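# Place assembled white housing upright on belt behind rail

## Task

Pick out the white housing that already has both its circuit board and its motor fitted, and stand it upright on the dark conveyor strip lying immediately behind the white rail. Board and motor must still be seated in it, and it has to remain so after the robot lets go.

## Robot and tools

Robot: two arms, left_arm and right_arm, each with a two-finger parallel gripper and a wrist camera. The left arm sits on the +y side of the table. There are also two fixed cameras, cam_high and cam_low; the wrist cameras are cam_left_wrist and cam_right_wrist.

Frames. The scene frame has its origin at table-top height, halfway between the nominal arm bases, with +x reaching out over the table and +z up. Every hand pose, target and velocity an arm reports or receives is in that arm's own base frame, not the scene frame. Calibrated bases in scene coordinates: left_arm at (-0.002, +0.277, +0.018) m, quat_wxyz (+1.000, 0, 0, -0.029); right_arm at (-0.021, -0.269, +0.042) m, quat_wxyz (+1.000, 0, 0, -0.001). Both base frames have +z up, so a base frame is close to the scene frame shifted sideways. The fingers point along the gripper's +z axis and close along its y axis. end_effector_position is the point between the finger pads, just under 1 cm behind the tips. Reported poses can be a few centimetres off, more at long reach. Sag from weight and friction can leave a gripper low, short or tilted, so check the pose after each motion.

Row layout (used by every moving tool): 16 plain numbers, left arm first, then right arm. Each arm has x, y, z (metres, absolute target in that arm's base frame), then qw, qx, qy, qz (absolute orientation, w first, same frame), then opening. Opening is an absolute command from -1 (closed, 0 mm gap) to +1 (open, about 87 mm). Roughly 69 mm at +0.5, 43 mm at 0 and 18 mm at -0.5. Both arms must always be filled in. To keep an arm still, resend its last reported pose and its current opening; 0 is a real command, not 'unchanged'. Keep orientation steady by repeating your own chosen quaternion rather than copying a drifted reading.

execute_actions(actions, cameras): actions is a list of actions. Each action is a list of 1 to 15 rows, each row lasting one 1/30 s step. If fewer than 15 rows are given, the final row is held for the remaining steps. Any target more than 0.6 m from the gripper's current position along any of its own axes rejects that action for both arms. If the first action fails this check, or any action is malformed, the whole call is rejected. Per step, the controller limits motion to 100 mm and 20 degrees beyond the measured pose, so one action may fall short. Read 'Hand target' and send the remainder next time. An empty actions list returns the full state and images.

move(target, speed, blend, opening_speed, blocking, cameras): target is one 16-number row or a list of up to 15 rows (waypoints; no 0.6 m limit). Each gripper follows a straight line from its Hand target, all arms finishing together, capped at 10 s total. speed is in m/s, 0.002 to 0.5, default 0.25; rotation is capped at twice that in rad/s. It may be one value or one per waypoint. blend (metres) rounds corners at intermediate waypoints; 0 stops at each. opening_speed is in units of the -1..+1 scale per second, at least 0.2. New openings at later waypoints are applied only after the arms halt there. blocking=false returns after about 0.5 s while motion continues, and a new move takes over from the current point. Paths ignore obstacles and the other arm. Faster moves lag, overshoot and hit harder, and targets beyond a contact press harder. Avoid paths passing near an arm's own base, which can flip its shoulder; route around it. The result adds a 'move:' line: done (within 10 mm and 2 degrees, at rest), off_target, moving, held or fault, plus limits such as paced (pose clipped) or held (steps withheld).

wait(seconds 0 to 10, cameras): lets time pass with commands held; a running move continues. stop(cameras): brakes a running move. zoom_image(camera, region [x0, y0, x1, y1] in pixels, at most 504x504): closer look at the latest image of cam_high, cam_low, cam_left_wrist or cam_right_wrist. read_manual(section): only licence text. finished_scene(scene): ends the current scene, irreversibly; scene is its number.

Results: per arm, end_effector_position and quat, Hand target (shown only when off the command by more than 2 mm or 1 degree), Joint positions (last entry is the gripper, 0 closed to 1 open), joint torques (offsets and noise; joints 1-3 wrap at ±28 N m), and grip_measured on the command scale. Grip readings may be off by about 1 mm. To hold a part, command about 0.04 below the reading at first contact for full force, less for a lighter hold. 'Tool commands' shows present gripper commands. Quiet velocities are omitted. Image sizes: cam_high and cam_low 504x504, wrist cameras 896x504.

Avoid: dropping parts or releasing them while moving, slamming or pushing hard, letting anything leave the table, and arm-to-arm contact (the clearance check does not protect grippers or wrist cameras from each other). Motors heat under load, when stretched out or when pushing against something. A MOTOR HOT line appears at 75 °C; at 90 °C that arm folds and stops for good. Occasional external tugs on held parts or nudges to loose objects can occur.

Each tool is called after "Call:" as a command line: name --argument value for each argument, lists and objects as JSON in quotes; but a table of rows of numbers goes row by row, as --pt "numbers of a row", without its own name.

## Session

Call:
execute_actions --actions '[]'

Scene clock: 0.00 s.
left_arm: end_effector_position=(+0.2629, +0.0140, +0.2532) grip_measured=+1.000 end_effector_quat_wxyz=(+0.671, +0.189, +0.691, -0.189) | right_arm: end_effector_position=(+0.1219, +0.2380, +0.2777) grip_measured=+0.979 end_effector_quat_wxyz=(+0.450, -0.480, +0.750, +0.067)
Joint positions: left_arm=[0.741 0.759 0.564 0.101 1.281 0.083 1] | right_arm=[1.453 1.083 1.322 -1.011 0.574 0.066 0.99]
Joint velocities: within noise
Joint torques (N m): no reading
Heat: left arm: 48 °C; right arm: 39 °C.
Hand target: left_arm +0.2632, +0.0142, +0.2578; +0.674, +0.193, +0.688, -0.185 | right_arm +0.1224, +0.2399, +0.2845; +0.458, -0.474, +0.749, +0.076
Tool commands: left_gripper/opening=+1.0 right_gripper/opening=+1.0
camera_calibration:
cam_left_wrist: T_world_to_cam=[[-0.536573, -0.842089, 0.0545548, 0.131133], [-0.746668, 0.443662, -0.495632, 0.3183], [0.393162, -0.306677, -0.866818, 0.260649], [0, 0, 0, 1]] pos_world=[0.205549, 0.0491433, 0.376541]
cam_right_wrist: T_world_to_cam=[[0.810624, -0.519289, 0.270605, -0.0435816], [-0.520408, -0.850738, -0.073625, 0.31435], [0.268447, -0.0811431, -0.959871, 0.391906], [0, 0, 0, 1]] pos_world=[0.0937126, 0.276598, 0.411117]

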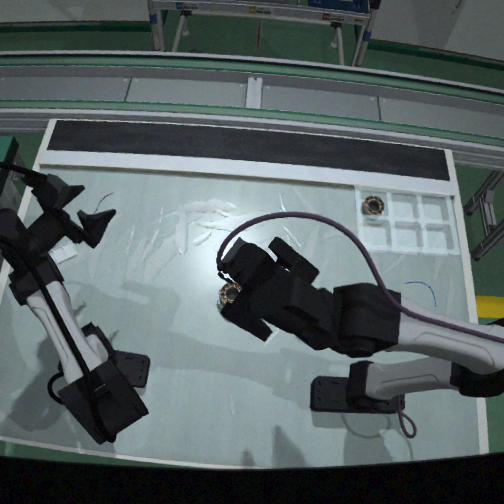

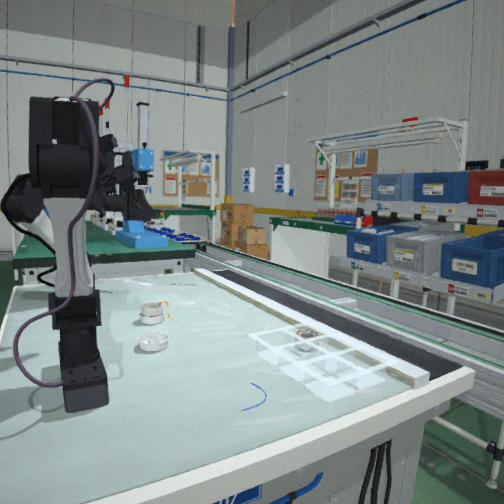

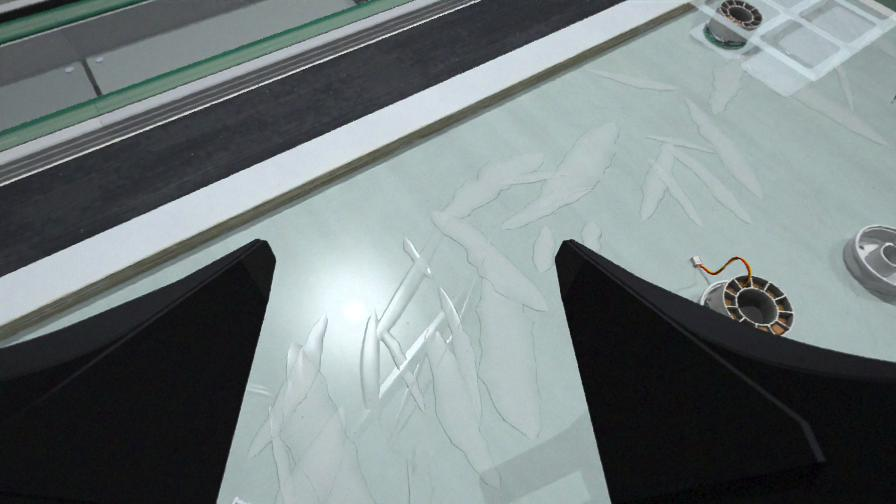

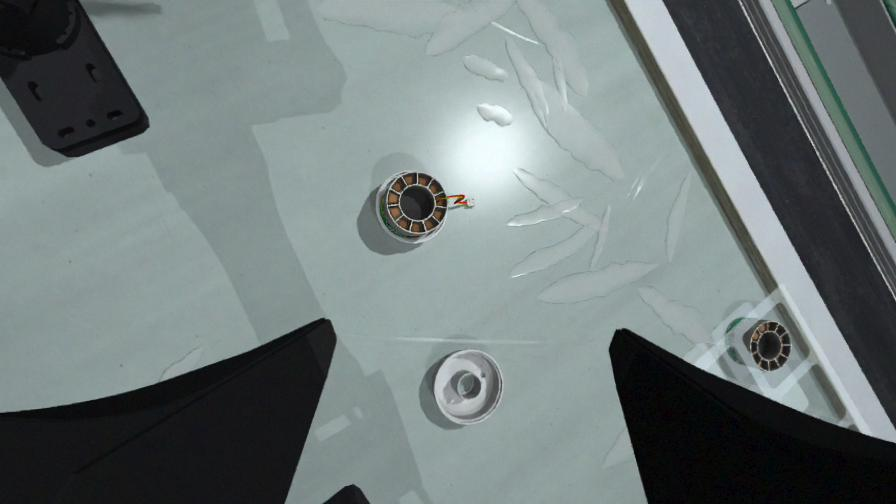

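Call:
move --target '[0.2629,0.0140,0.2532,0.671,0.189,0.691,-0.189,1,0.33,-0.08,0.22,0.644,0.101,0.754,-0.081,1]'

Call:
move --target '[0.20,-0.245,0.17,0.380,0.397,0.815,-0.185,1,0.33,-0.08,0.22,0.644,0.101,0.754,-0.081,1]'

Scene clock: 45.13 s.
left_arm: end_effector_position=(+0.2629, +0.0140, +0.2532) grip_measured=+1.000 end_effector_quat_wxyz=(+0.671, +0.189, +0.691, -0.189) | right_arm: end_effector_position=(+0.3287, -0.0798, +0.2236) grip_measured=+0.979 end_effector_quat_wxyz=(+0.643, +0.098, +0.755, -0.086)
Joint positions: left_arm=[0.741 0.759 0.564 0.101 1.281 0.083 1] | right_arm=[-0.215 0.854 0.581 0.113 0.046 0.003 0.99]
Joint torques (N m): left_arm=[0.1 -0.23 7.38 1.58 0.1 0.12] | right_arm=[-0.57 -0.24 6.12 1.84 -0.11 0.12]
Hand target: left_arm +0.2629, +0.0141, +0.2532; +0.671, +0.189, +0.691, -0.189 | right_arm +0.3299, -0.0799, +0.2200; +0.644, +0.101, +0.754, -0.081
Off the commanded pose: left_arm 0.000 m, 0 deg | right_arm 0.004 m, 1 deg.
move: done
camera_calibration:
cam_left_wrist: T_world_to_cam=[[-0.536573, -0.842089, 0.0545548, 0.131133], [-0.746668, 0.443662, -0.495632, 0.3183], [0.393162, -0.306677, -0.866818, 0.260649], [0, 0, 0, 1]]
cam_right_wrist: T_world_to_cam=[[-0.205748, -0.97784, -0.0386992, 0.00505644], [-0.805448, 0.19167, -0.560818, 0.433389], [0.555808, -0.0842169, -0.827034, 0.134214], [0, 0, 0, 1]]

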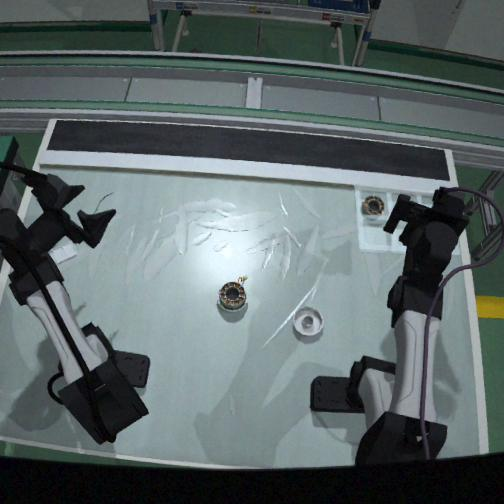

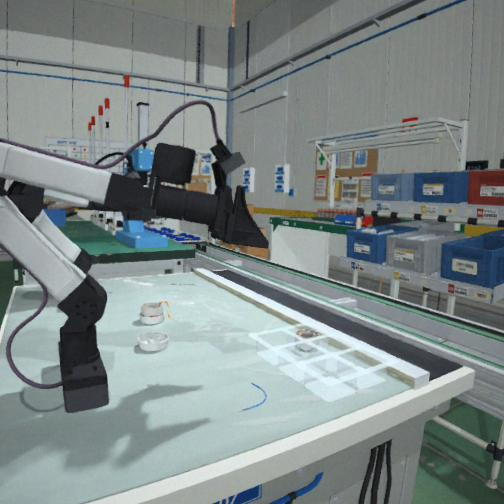

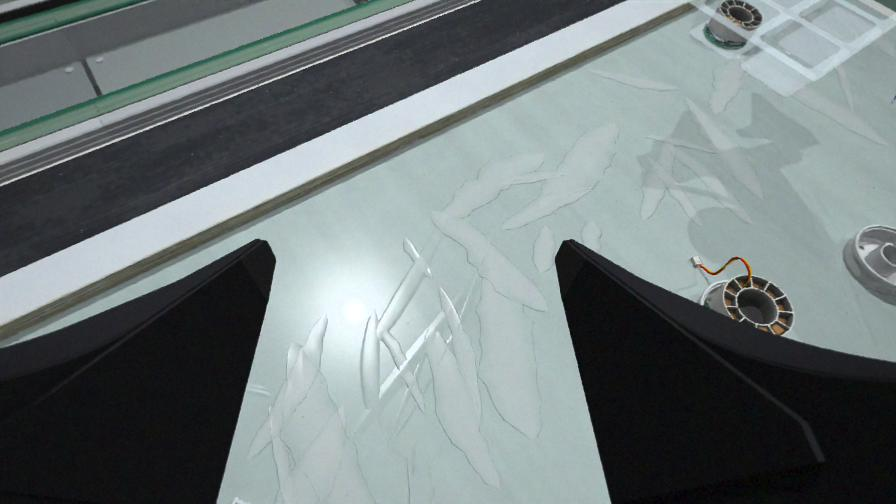

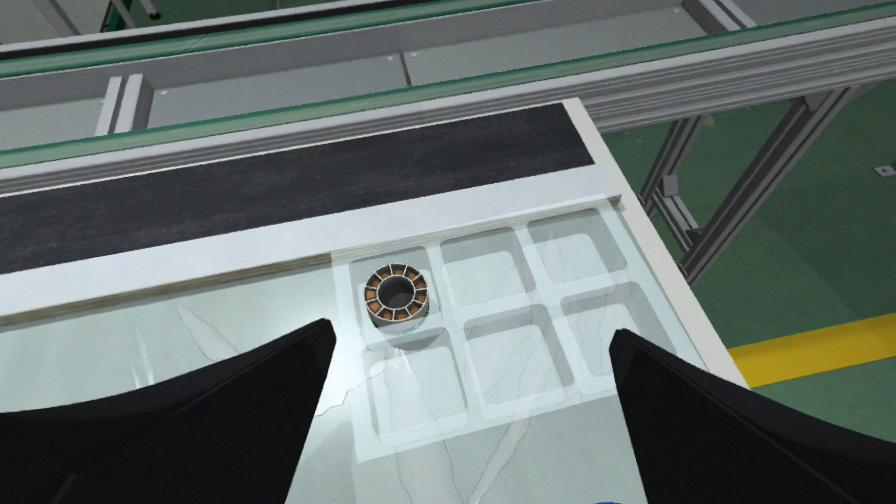

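Scene clock: 47.47 s.
left_arm: end_effector_position=(+0.1969, -0.2406, +0.1594) grip_measured=+1.000 end_effector_quat_wxyz=(+0.369, +0.402, +0.818, -0.184) | right_arm: end_effector_position=(+0.3288, -0.0798, +0.2238) grip_measured=+0.979 end_effector_quat_wxyz=(+0.643, +0.098, +0.755, -0.086)
Joint positions: left_arm=[-0.867 1.094 0.883 -0.511 0.039 0.029 1] | right_arm=[-0.215 0.854 0.581 0.114 0.046 0.004 0.99]
Joint torques (N m): left_arm=[-0.83 -2.24 9.98 1.85 -0.1 0.03] | right_arm=[-0.53 -0.36 6.04 1.86 -0.11 0.11]
Hand target: left_arm +0.1998, -0.2448, +0.1699; +0.380, +0.397, +0.815, -0.185 | right_arm +0.3299, -0.0799, +0.2200; +0.644, +0.101, +0.754, -0.081
Off the commanded pose: left_arm 0.012 m, 1 deg | right_arm 0.004 m, 1 deg.
move: off_target (left_arm)
camera_calibration:
cam_left_wrist: T_world_to_cam=[[-0.78561, -0.616081, 0.0571035, -0.010524], [-0.599718, 0.780929, 0.174609, 0.280793], [-0.152167, 0.102929, -0.982981, 0.351674], [0, 0, 0, 1]]
cam_right_wrist: T_world_to_cam=[[-0.20576, -0.977822, -0.0390664, 0.00516966], [-0.804754, 0.191786, -0.561774, 0.433614], [0.556807, -0.0841515, -0.826368, 0.133916], [0, 0, 0, 1]]

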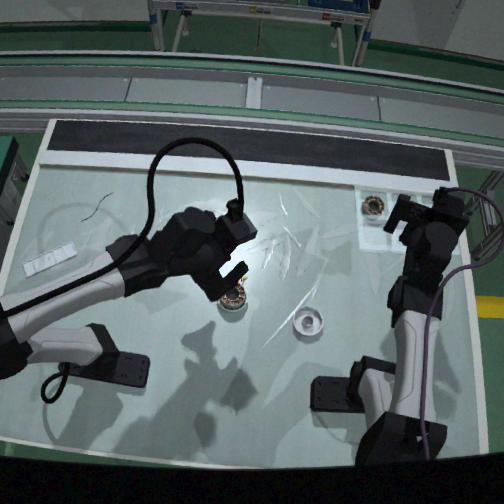

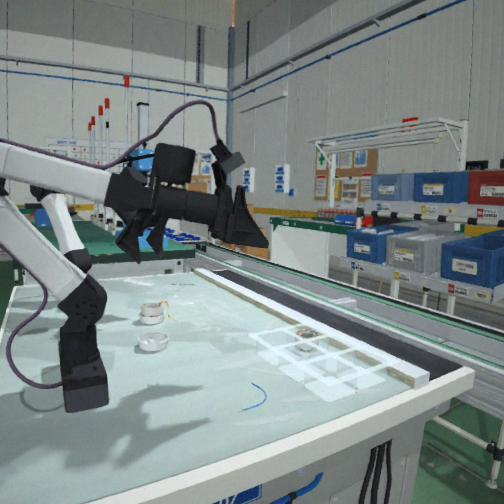

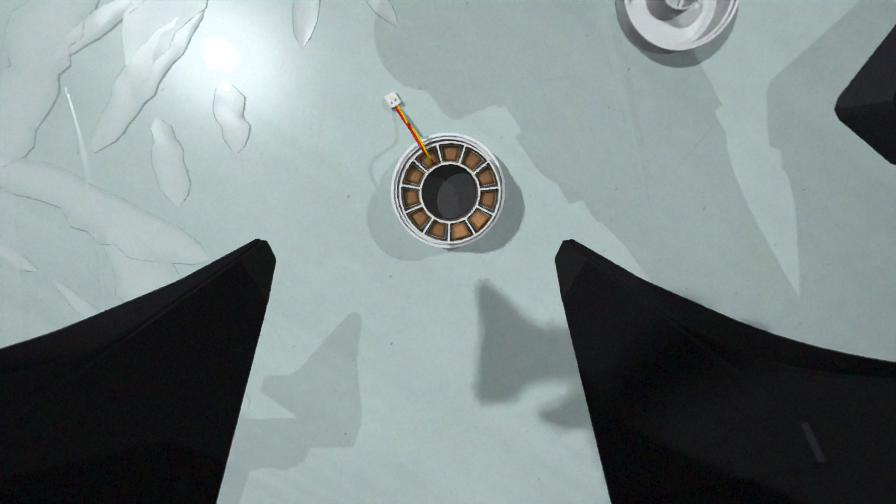

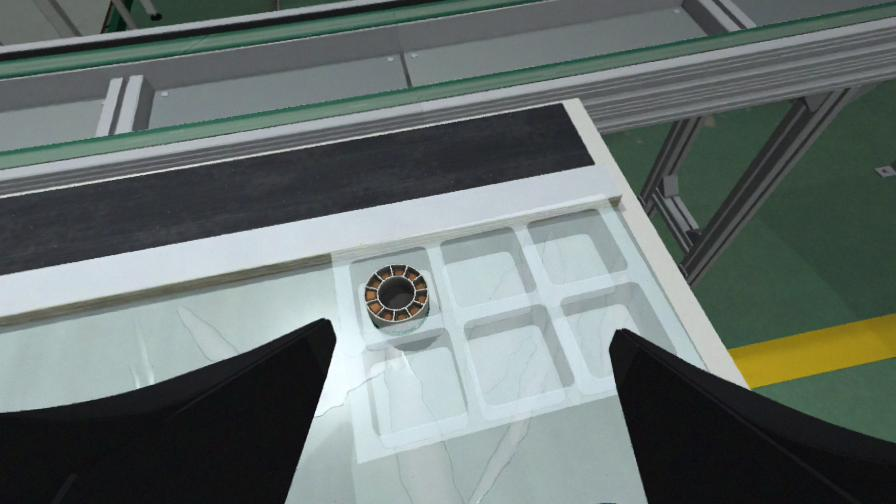

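Call:
zoom_image --camera "cam_low" --region '[110, 280, 210, 370]'

Call:
zoom_image --camera "cam_left_wrist" --region '[348, 70, 548, 270]'

Scaled by 5.040 from the camera's 504x504 image, which has a finer 720x720 frame.

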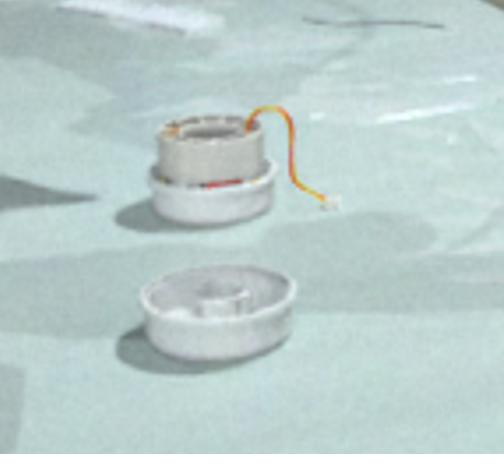

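Scaled by 2.520 from the camera's 896x504 image, which has a finer 1280x720 frame.

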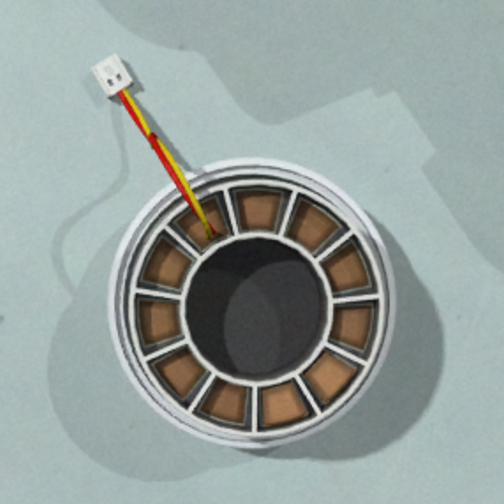

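Call:
move --target '[0.1895,-0.2615,0.07,0.380,0.397,0.815,-0.185,1,0.33,-0.08,0.22,0.644,0.101,0.754,-0.081,1]' --speed 0.12 --cameras '["cam_left_wrist","cam_low"]'

Scene clock: 68.20 s.
left_arm: end_effector_position=(+0.1890, -0.2600, +0.0713) grip_measured=+1.000 end_effector_quat_wxyz=(+0.377, +0.400, +0.814, -0.187) | right_arm: end_effector_position=(+0.3288, -0.0798, +0.2239) grip_measured=+0.979 end_effector_quat_wxyz=(+0.643, +0.098, +0.754, -0.086)
Joint positions: left_arm=[-0.954 1.2 0.572 -0.074 -0.028 -0.027 1] | right_arm=[-0.215 0.854 0.581 0.114 0.046 0.004 0.99]
Joint torques (N m): left_arm=[-0.84 -2.32 7.05 2.07 -0.12 0.02] | right_arm=[-0.54 -0.24 6.02 1.85 -0.11 0.13]
Heat: left arm: 54 °C; right arm: 44 °C.
Hand target: left_arm +0.1895, -0.2615, +0.0701; +0.380, +0.397, +0.815, -0.185 | right_arm +0.3299, -0.0799, +0.2200; +0.644, +0.101, +0.754, -0.081
Off the commanded pose: left_arm 0.002 m, 1 deg | right_arm 0.004 m, 1 deg.
move: done
camera_calibration:
cam_left_wrist: T_world_to_cam=[[-0.786269, -0.61536, 0.0558017, -0.0232697], [-0.601917, 0.783219, 0.15577, 0.308995], [-0.139559, 0.0888887, -0.986216, 0.260009], [0, 0, 0, 1]]
Images, in order: cam_low, cam_left_wrist.

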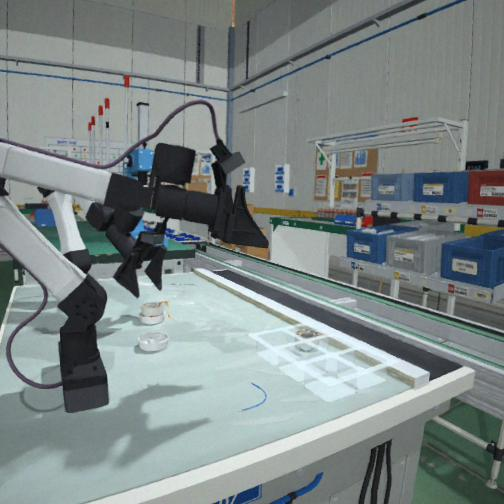

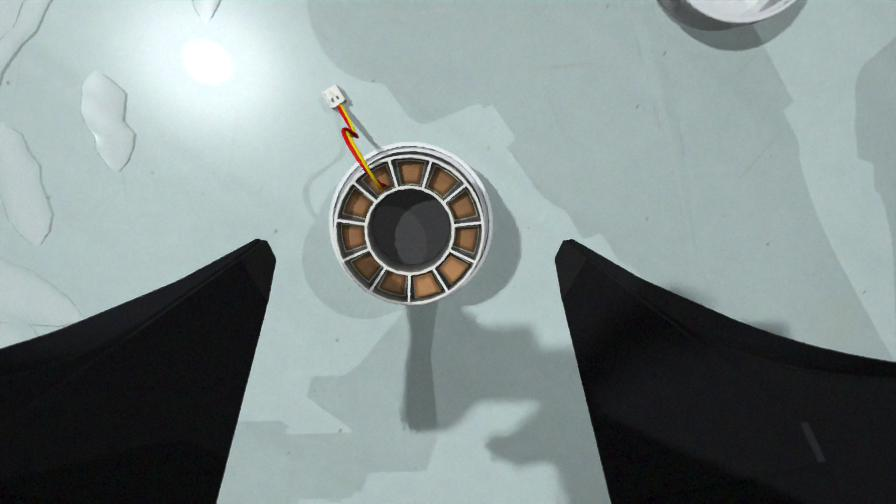

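Call:
move --target '[0.193,-0.261,-0.003,0.380,0.397,0.815,-0.185,1,0.33,-0.08,0.22,0.644,0.101,0.754,-0.081,1]' --speed 0.07 --cameras '["cam_left_wrist","cam_low"]'

Call:
zoom_image --camera "cam_low" --region '[90, 230, 220, 360]'

Scene clock: 79.07 s.
left_arm: end_effector_position=(+0.1911, -0.2630, -0.0010) grip_measured=+1.000 end_effector_quat_wxyz=(+0.378, +0.399, +0.814, -0.188) | right_arm: end_effector_position=(+0.3288, -0.0798, +0.2239) grip_measured=+0.979 end_effector_quat_wxyz=(+0.643, +0.098, +0.754, -0.086)
Joint positions: left_arm=[-0.954 1.451 0.393 0.359 -0.029 -0.028 1] | right_arm=[-0.215 0.854 0.581 0.114 0.046 0.004 0.99]
Joint torques (N m): left_arm=[0.59 -3.17 5.38 2.06 -0.03 0.11] | right_arm=[-0.54 -0.25 6.04 1.86 -0.1 0.13]
Hand target: left_arm +0.1929, -0.2610, -0.0029; +0.380, +0.397, +0.815, -0.185 | right_arm +0.3299, -0.0799, +0.2200; +0.644, +0.101, +0.754, -0.081
Off the commanded pose: left_arm 0.003 m, 0 deg | right_arm 0.004 m, 1 deg.
move: done
camera_calibration:
cam_left_wrist: T_world_to_cam=[[-0.785361, -0.616445, 0.0566037, -0.0198005], [-0.603302, 0.782676, 0.153117, 0.323967], [-0.138691, 0.0861031, -0.986586, 0.188463], [0, 0, 0, 1]]
Images, in order: cam_low, cam_left_wrist.

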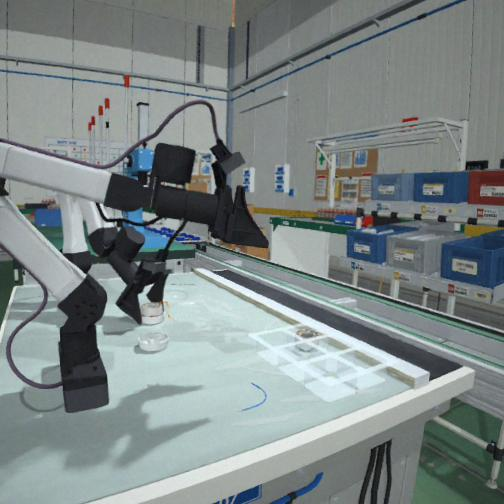

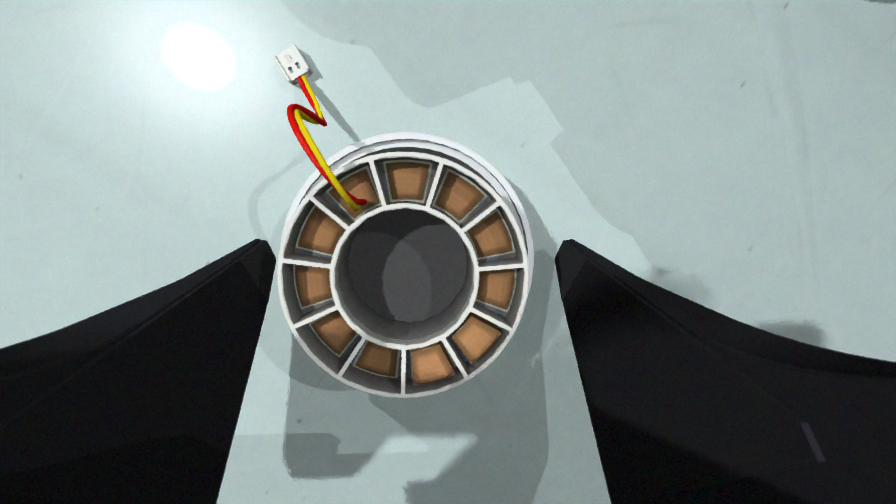

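Scaled by 3.877 from the camera's 504x504 image, which has a finer 720x720 frame.

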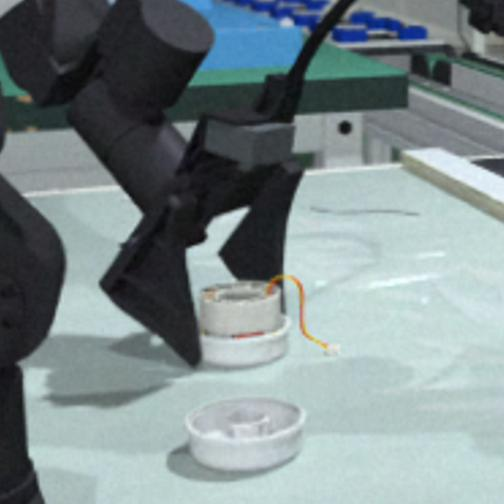

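Call:
move --target '[0.196,-0.2575,-0.003,0.380,0.397,0.815,-0.185,1,0.33,-0.08,0.22,0.644,0.101,0.754,-0.081,1]' --speed 0.05 --cameras '[]'

Call:
move --target '[0.196,-0.2575,-0.003,0.380,0.397,0.815,-0.185,0.6,0.33,-0.08,0.22,0.644,0.101,0.754,-0.081,1]' --opening_speed 0.4 --cameras '["cam_left_wrist"]'

Scene clock: 92.27 s.
left_arm: end_effector_position=(+0.1962, -0.2594, -0.0009) grip_measured=+1.000 end_effector_quat_wxyz=(+0.381, +0.394, +0.816, -0.183) | right_arm: end_effector_position=(+0.3288, -0.0798, +0.2239) grip_measured=+0.979 end_effector_quat_wxyz=(+0.643, +0.098, +0.754, -0.086)
Joint positions: left_arm=[-0.936 1.452 0.393 0.36 -0.029 -0.023 1] | right_arm=[-0.215 0.854 0.581 0.114 0.046 0.004 0.99]
Joint torques (N m): left_arm=[0.69 -3.52 5.03 2.04 0.16 0.18] | right_arm=[-0.57 -0.16 6.13 1.85 -0.11 0.13]
Hand target: left_arm +0.1960, -0.2575, -0.0030; +0.380, +0.397, +0.815, -0.185 | right_arm +0.3299, -0.0799, +0.2200; +0.644, +0.101, +0.754, -0.081
Off the commanded pose: left_arm 0.003 m, 0 deg | right_arm 0.004 m, 1 deg.
move: done

Scene clock: 93.60 s.
left_arm: end_effector_position=(+0.1956, -0.2588, -0.0017) grip_measured=+0.600 end_effector_quat_wxyz=(+0.380, +0.395, +0.816, -0.183) | right_arm: end_effector_position=(+0.3288, -0.0798, +0.2239) grip_measured=+0.979 end_effector_quat_wxyz=(+0.643, +0.098, +0.754, -0.086)
Joint positions: left_arm=[-0.936 1.452 0.39 0.362 -0.027 -0.022 0.8] | right_arm=[-0.215 0.854 0.581 0.114 0.046 0.004 0.99]
Joint torques (N m): left_arm=[0.8 -3.49 5.27 2.02 0.14 0.17] | right_arm=[-0.58 -0.28 6.09 1.86 -0.1 0.14]
Hand target: left_arm +0.1959, -0.2575, -0.0031; +0.380, +0.397, +0.815, -0.185 | right_arm +0.3299, -0.0799, +0.2200; +0.644, +0.101, +0.754, -0.081
Off the commanded pose: left_arm 0.002 m, 0 deg | right_arm 0.004 m, 1 deg.
move: done
camera_calibration:
cam_left_wrist: T_world_to_cam=[[-0.777285, -0.626965, 0.052366, -0.0180395], [-0.614098, 0.774155, 0.153515, 0.323421], [-0.136788, 0.0871672, -0.986758, 0.187924], [0, 0, 0, 1]]
Images, in order: cam_left_wrist.

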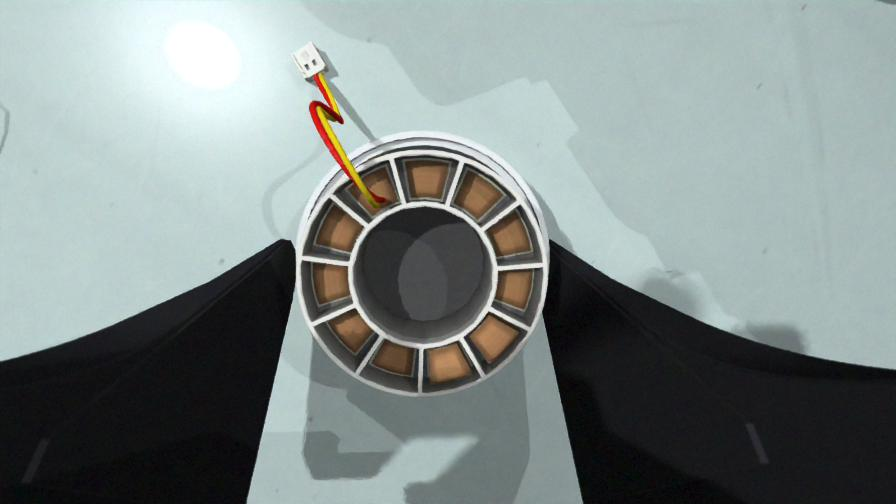

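Call:
move --target '[0.196,-0.2575,-0.003,0.380,0.397,0.815,-0.185,0.42,0.33,-0.08,0.22,0.644,0.101,0.754,-0.081,1]' --opening_speed 0.2 --cameras '["cam_left_wrist"]'

Scene clock: 98.13 s.
left_arm: end_effector_position=(+0.1945, -0.2596, -0.0017) grip_measured=+0.477 end_effector_quat_wxyz=(+0.379, +0.396, +0.815, -0.186) | right_arm: end_effector_position=(+0.3288, -0.0798, +0.2239) grip_measured=+0.979 end_effector_quat_wxyz=(+0.643, +0.098, +0.754, -0.086)
Joint positions: left_arm=[-0.936 1.452 0.39 0.362 -0.02 -0.022 0.738] | right_arm=[-0.215 0.854 0.581 0.114 0.046 0.004 0.99]
Joint torques (N m): left_arm=[0.73 -3.48 5.29 2.02 0.06 0.2] | right_arm=[-0.53 -0.25 6.06 1.86 -0.11 0.13]
Hand target: left_arm +0.1959, -0.2575, -0.0031; +0.380, +0.397, +0.815, -0.185 | right_arm +0.3299, -0.0799, +0.2200; +0.644, +0.101, +0.754, -0.081
Off the commanded pose: left_arm 0.003 m, 0 deg | right_arm 0.004 m, 1 deg.
move: done
camera_calibration:
cam_left_wrist: T_world_to_cam=[[-0.780543, -0.622495, 0.0570236, -0.0175064], [-0.609218, 0.777972, 0.153665, 0.323438], [-0.140018, 0.0852021, -0.986476, 0.187957], [0, 0, 0, 1]]
Images, in order: cam_left_wrist.

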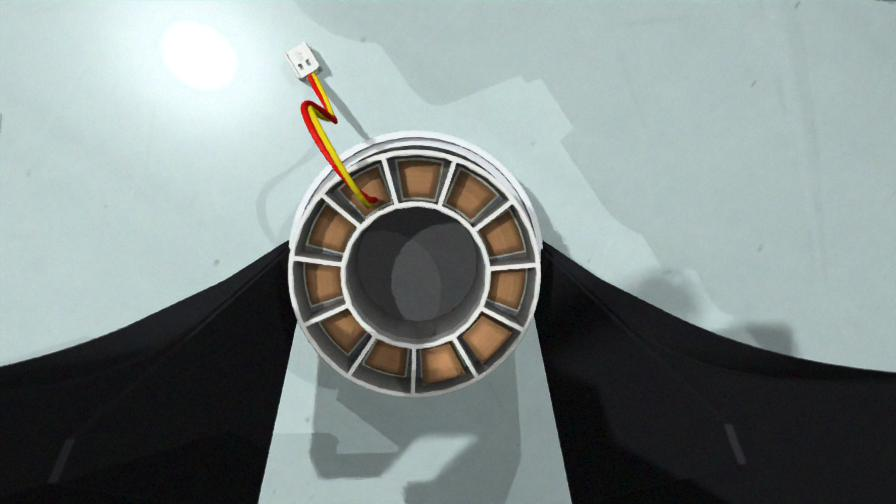

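Call:
move --target '[0.195,-0.2596,0.09,0.380,0.397,0.815,-0.185,0.40,0.33,-0.08,0.22,0.644,0.101,0.754,-0.081,1]' --speed 0.08 --cameras '["cam_left_wrist","cam_low"]'

Call:
zoom_image --camera "cam_low" --region '[90, 200, 220, 330]'

Scene clock: 104.33 s.
left_arm: end_effector_position=(+0.1867, -0.2490, +0.0690) grip_measured=+0.477 end_effector_quat_wxyz=(+0.351, +0.402, +0.828, -0.172) | right_arm: end_effector_position=(+0.3288, -0.0798, +0.2239) grip_measured=+0.979 end_effector_quat_wxyz=(+0.643, +0.098, +0.754, -0.086)
Joint positions: left_arm=[-0.936 1.198 0.604 -0.174 -0.02 -0.022 0.738] | right_arm=[-0.215 0.854 0.581 0.114 0.046 0.004 0.99]
Joint torques (N m): left_arm=[-0.12 -4.67 9.85 2.05 -0.02 0.13] | right_arm=[-0.5 -0.24 6.05 1.86 -0.11 0.11]
Hand target: left_arm +0.1945, -0.2590, +0.0902; +0.380, +0.397, +0.815, -0.185 | right_arm +0.3299, -0.0799, +0.2200; +0.644, +0.101, +0.754, -0.081
Off the commanded pose: left_arm 0.025 m, 4 deg | right_arm 0.004 m, 1 deg.
move: off_target (left_arm)
camera_calibration:
cam_left_wrist: T_world_to_cam=[[-0.778325, -0.625506, 0.0543405, -0.0220114], [-0.601782, 0.767881, 0.219582, 0.291083], [-0.179077, 0.138205, -0.974079, 0.275292], [0, 0, 0, 1]]
Images, in order: cam_low, cam_left_wrist.

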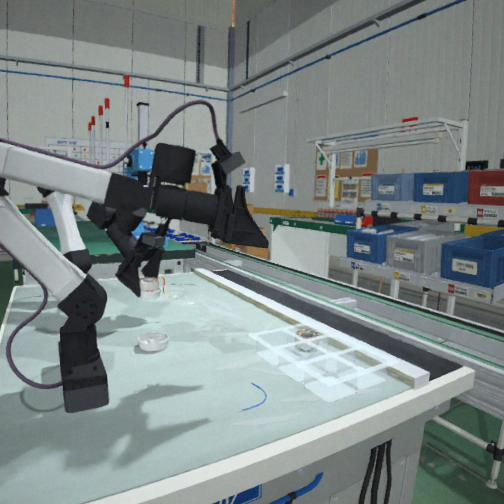

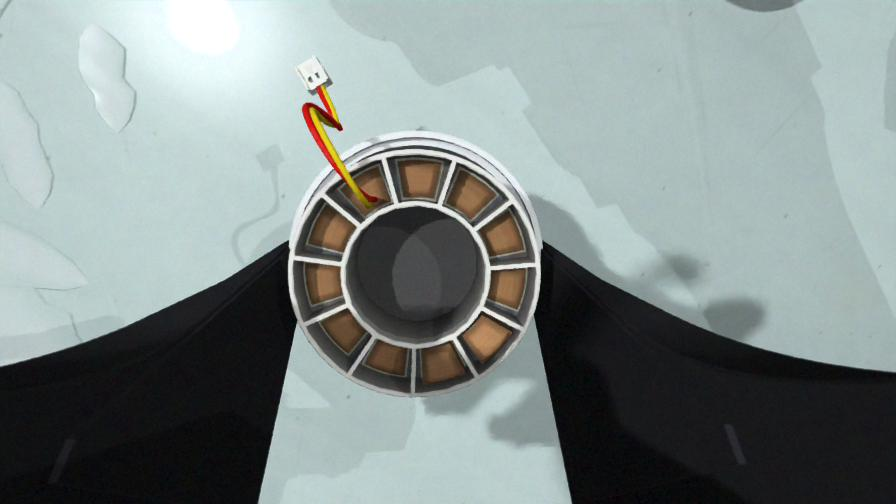

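Scaled by 3.877 from the camera's 504x504 image, which has a finer 720x720 frame.

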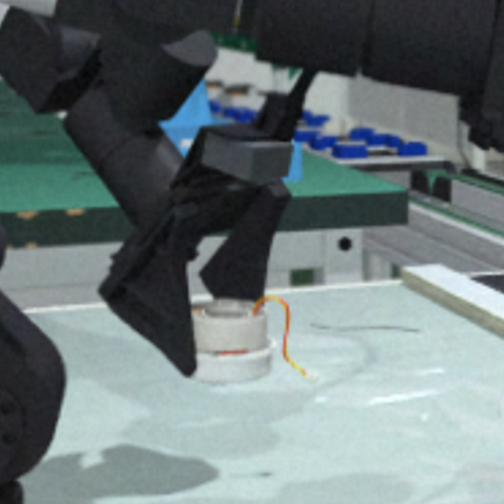

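Call:
move --pt "0.21 -0.265 0.17 0.380 0.397 0.815 -0.185 0.40 0.33 -0.08 0.22 0.644 0.101 0.754 -0.081 1" --pt "0.45 0.0 0.20 0.4226 0 0.9063 0 0.40 0.33 -0.08 0.22 0.644 0.101 0.754 -0.081 1" --speed 0.15 --blend 0.04

Scene clock: 118.60 s.
left_arm: end_effector_position=(+0.4386, -0.0041, +0.1831) grip_measured=+0.477 end_effector_quat_wxyz=(+0.399, +0.009, +0.917, -0.006) | right_arm: end_effector_position=(+0.3288, -0.0798, +0.2239) grip_measured=+0.979 end_effector_quat_wxyz=(+0.643, +0.098, +0.754, -0.086)
Joint positions: left_arm=[-0.004 1.617 1.402 -0.535 0.015 0.009 0.738] | right_arm=[-0.215 0.854 0.581 0.114 0.046 0.004 0.99]
Joint torques (N m): left_arm=[0.49 -6.17 10.61 2.05 -0.12 0.03] | right_arm=[-0.62 -0.29 6.04 1.87 -0.1 0.13]
Hand target: left_arm +0.4491, +0.0000, +0.2001; +0.423, +0.000, +0.906, +0.000 | right_arm +0.3299, -0.0799, +0.2200; +0.644, +0.101, +0.754, -0.081
Off the commanded pose: left_arm 0.021 m, 3 deg | right_arm 0.004 m, 1 deg.
move: off_target (left_arm)
camera_calibration:
cam_left_wrist: T_world_to_cam=[[-0.0101849, -0.998375, 0.0560709, -0.0177164], [-0.978967, 0.0213819, 0.202895, 0.395033], [-0.203764, -0.0528251, -0.977594, 0.408397], [0, 0, 0, 1]]
cam_right_wrist: T_world_to_cam=[[-0.2058, -0.977799, -0.0394394, 0.00528752], [-0.804478, 0.191993, -0.562098, 0.43369], [0.557191, -0.0839515, -0.82613, 0.13381], [0, 0, 0, 1]]

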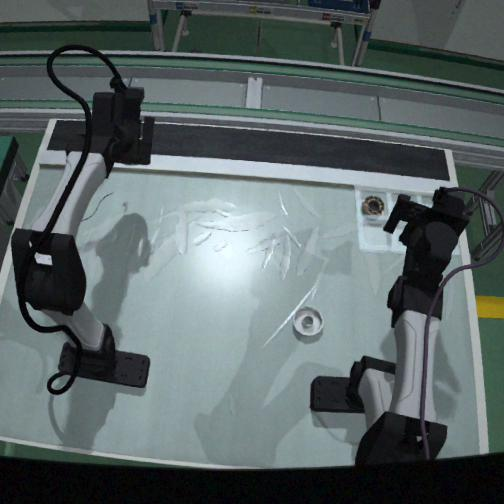

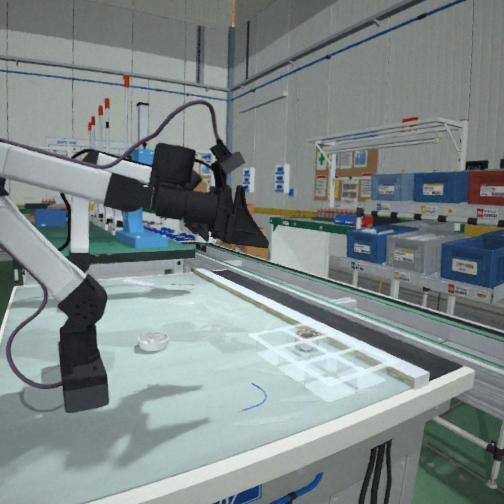

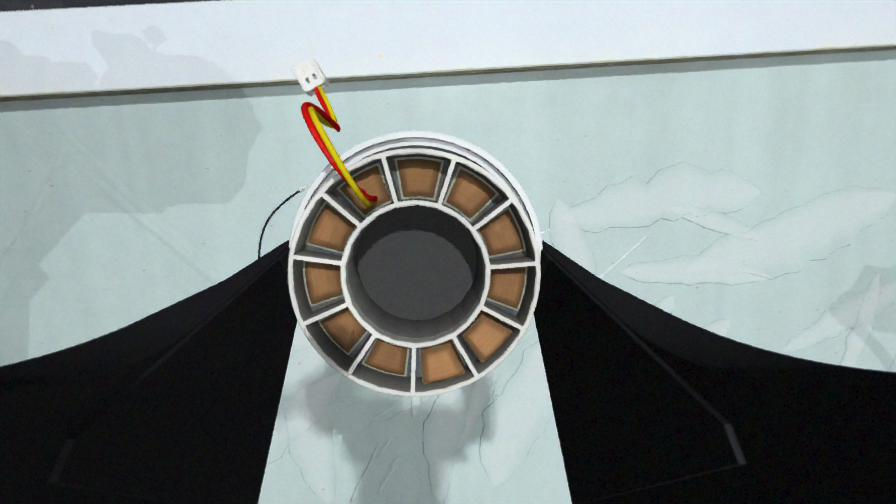

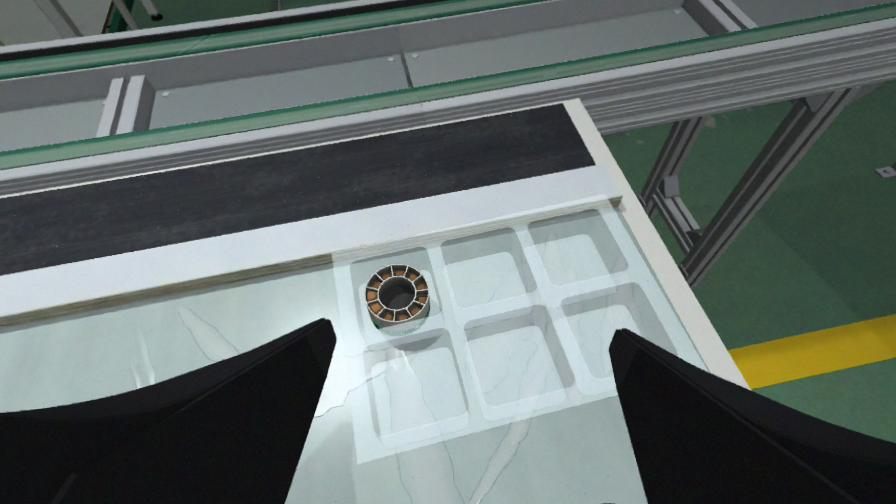

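Call:
move --target '[0.62,0.0,0.145,0.435,0,0.9004,0,0.40,0.33,-0.08,0.22,0.644,0.101,0.754,-0.081,1]' --speed 0.12 --cameras '["cam_high","cam_low","cam_left_wrist"]'

Call:
zoom_image --camera "cam_high" --region '[60, 80, 240, 200]'

Call:
zoom_image --camera "cam_low" --region '[90, 180, 270, 310]'

Scene clock: 129.30 s.
left_arm: end_effector_position=(+0.6092, -0.0047, +0.1275) grip_measured=+0.477 end_effector_quat_wxyz=(+0.411, +0.009, +0.912, -0.006) | right_arm: end_effector_position=(+0.3288, -0.0798, +0.2239) grip_measured=+0.979 end_effector_quat_wxyz=(+0.643, +0.098, +0.754, -0.086)
Joint positions: left_arm=[-0.004 2.311 2.133 -0.546 0.014 0.008 0.738] | right_arm=[-0.215 0.854 0.581 0.114 0.046 0.004 0.99]
Joint torques (N m): left_arm=[0.44 -11.07 10.65 2.07 -0.11 0.01] | right_arm=[-0.54 -0.24 6.11 1.85 -0.13 0.11]
Hand target: left_arm +0.6190, +0.0001, +0.1450; +0.435, +0.000, +0.900, +0.000 | right_arm +0.3299, -0.0799, +0.2200; +0.644, +0.101, +0.754, -0.081
Off the commanded pose: left_arm 0.021 m, 3 deg | right_arm 0.004 m, 1 deg.
move: off_target (left_arm)
camera_calibration:
cam_left_wrist: T_world_to_cam=[[-0.0103088, -0.998364, 0.0562471, -0.0134342], [-0.983925, 0.0201568, 0.177444, 0.579553], [-0.178287, -0.0535137, -0.982522, 0.373933], [0, 0, 0, 1]]
Images, in order: cam_high, cam_low, cam_left_wrist.

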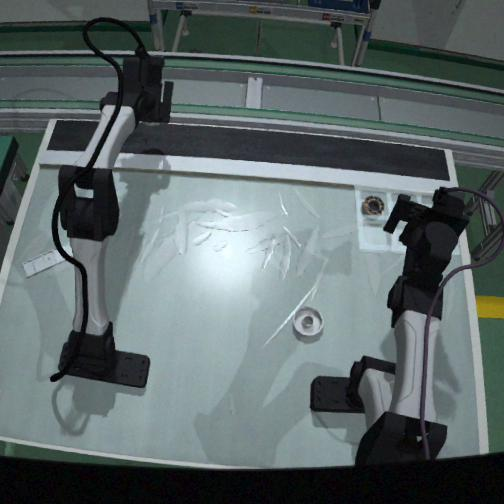

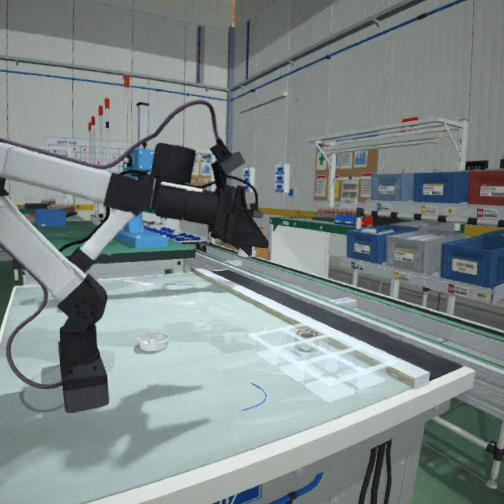

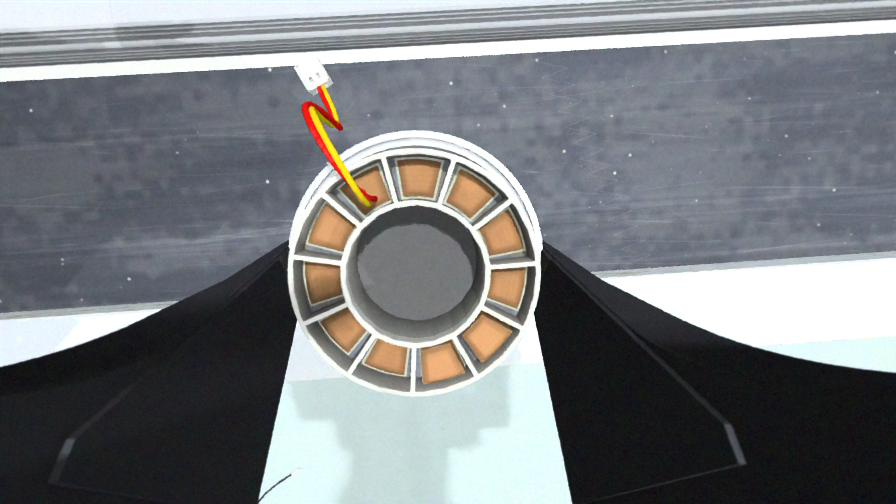

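Scaled by 2.800 from the camera's 504x504 image, which has a finer 720x720 frame.

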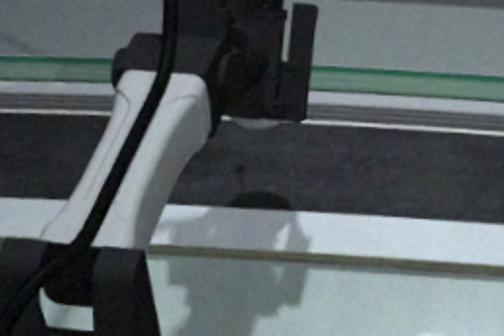

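Scaled by 2.800 from the camera's 504x504 image, which has a finer 720x720 frame.

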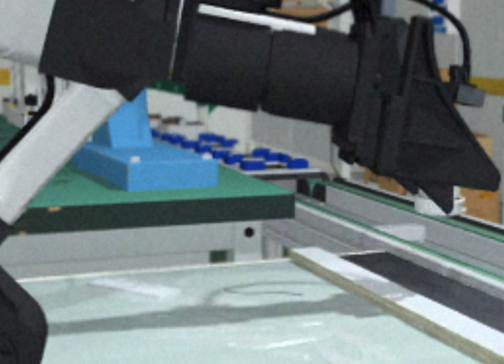

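Call:
move --target '[0.615,0.0,0.05,0.4226,0,0.9063,0,0.40,0.33,-0.08,0.22,0.644,0.101,0.754,-0.081,1]' --speed 0.08 --cameras '["cam_high","cam_low","cam_left_wrist"]'

Call:
zoom_image --camera "cam_low" --region '[190, 220, 290, 300]'

Scene clock: 140.63 s.
left_arm: end_effector_position=(+0.6072, -0.0047, +0.0437) grip_measured=+0.477 end_effector_quat_wxyz=(+0.406, +0.009, +0.914, -0.006) | right_arm: end_effector_position=(+0.3288, -0.0798, +0.2239) grip_measured=+0.979 end_effector_quat_wxyz=(+0.643, +0.098, +0.754, -0.086)
Joint positions: left_arm=[-0.004 2.347 1.867 -0.255 0.014 0.008 0.738] | right_arm=[-0.215 0.854 0.581 0.114 0.046 0.004 0.99]
Joint torques (N m): left_arm=[0.38 -11.21 7.71 2.24 -0.11 0.02] | right_arm=[-0.54 -0.29 6.11 1.86 -0.11 0.11]
Hand target: left_arm +0.6146, +0.0001, +0.0502; +0.422, +0.000, +0.906, +0.000 | right_arm +0.3299, -0.0799, +0.2200; +0.644, +0.101, +0.754, -0.081
Off the commanded pose: left_arm 0.011 m, 2 deg | right_arm 0.004 m, 1 deg.
move: off_target (left_arm)
camera_calibration:
cam_left_wrist: T_world_to_cam=[[-0.0096862, -0.998366, 0.0563118, -0.00911063], [-0.981901, 0.0201483, 0.188318, 0.590786], [-0.189145, -0.0534685, -0.980492, 0.297697], [0, 0, 0, 1]]
Images, in order: cam_high, cam_low, cam_left_wrist.

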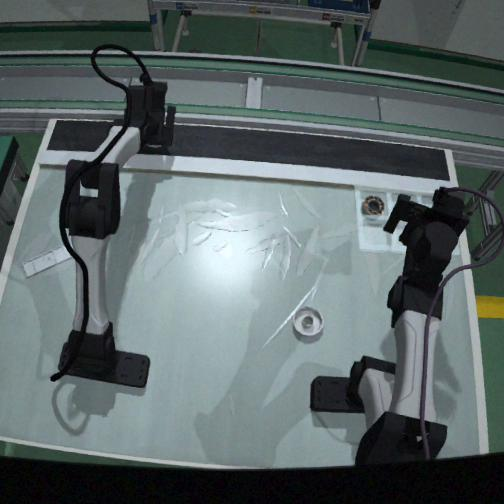

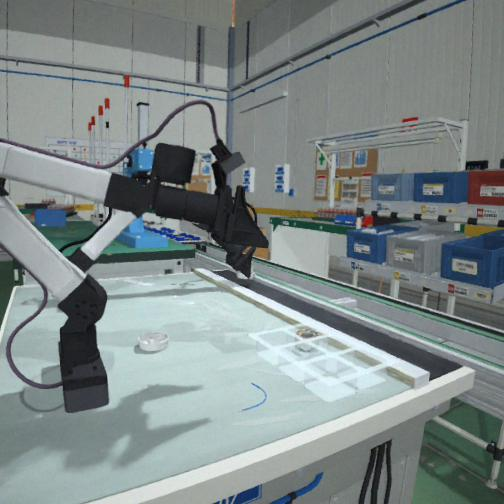

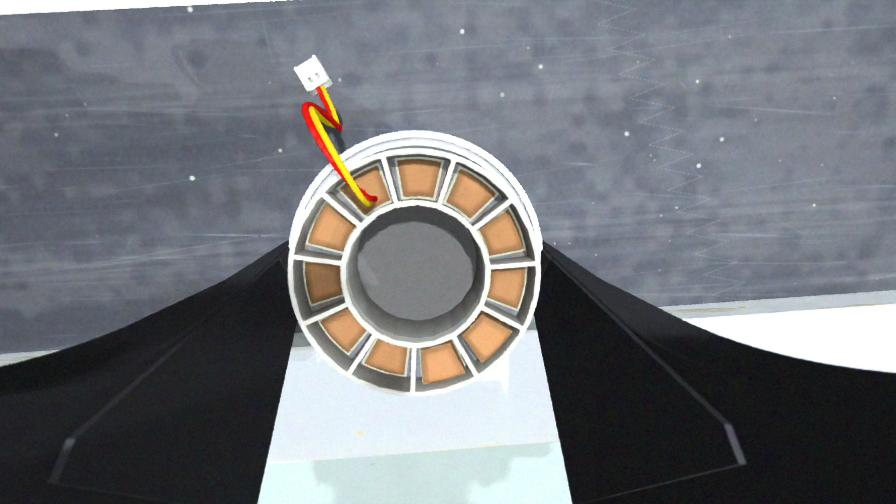

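Scaled by 5.040 from the camera's 504x504 image, which has a finer 720x720 frame.

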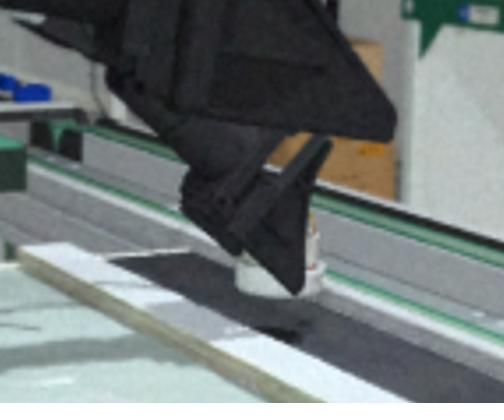

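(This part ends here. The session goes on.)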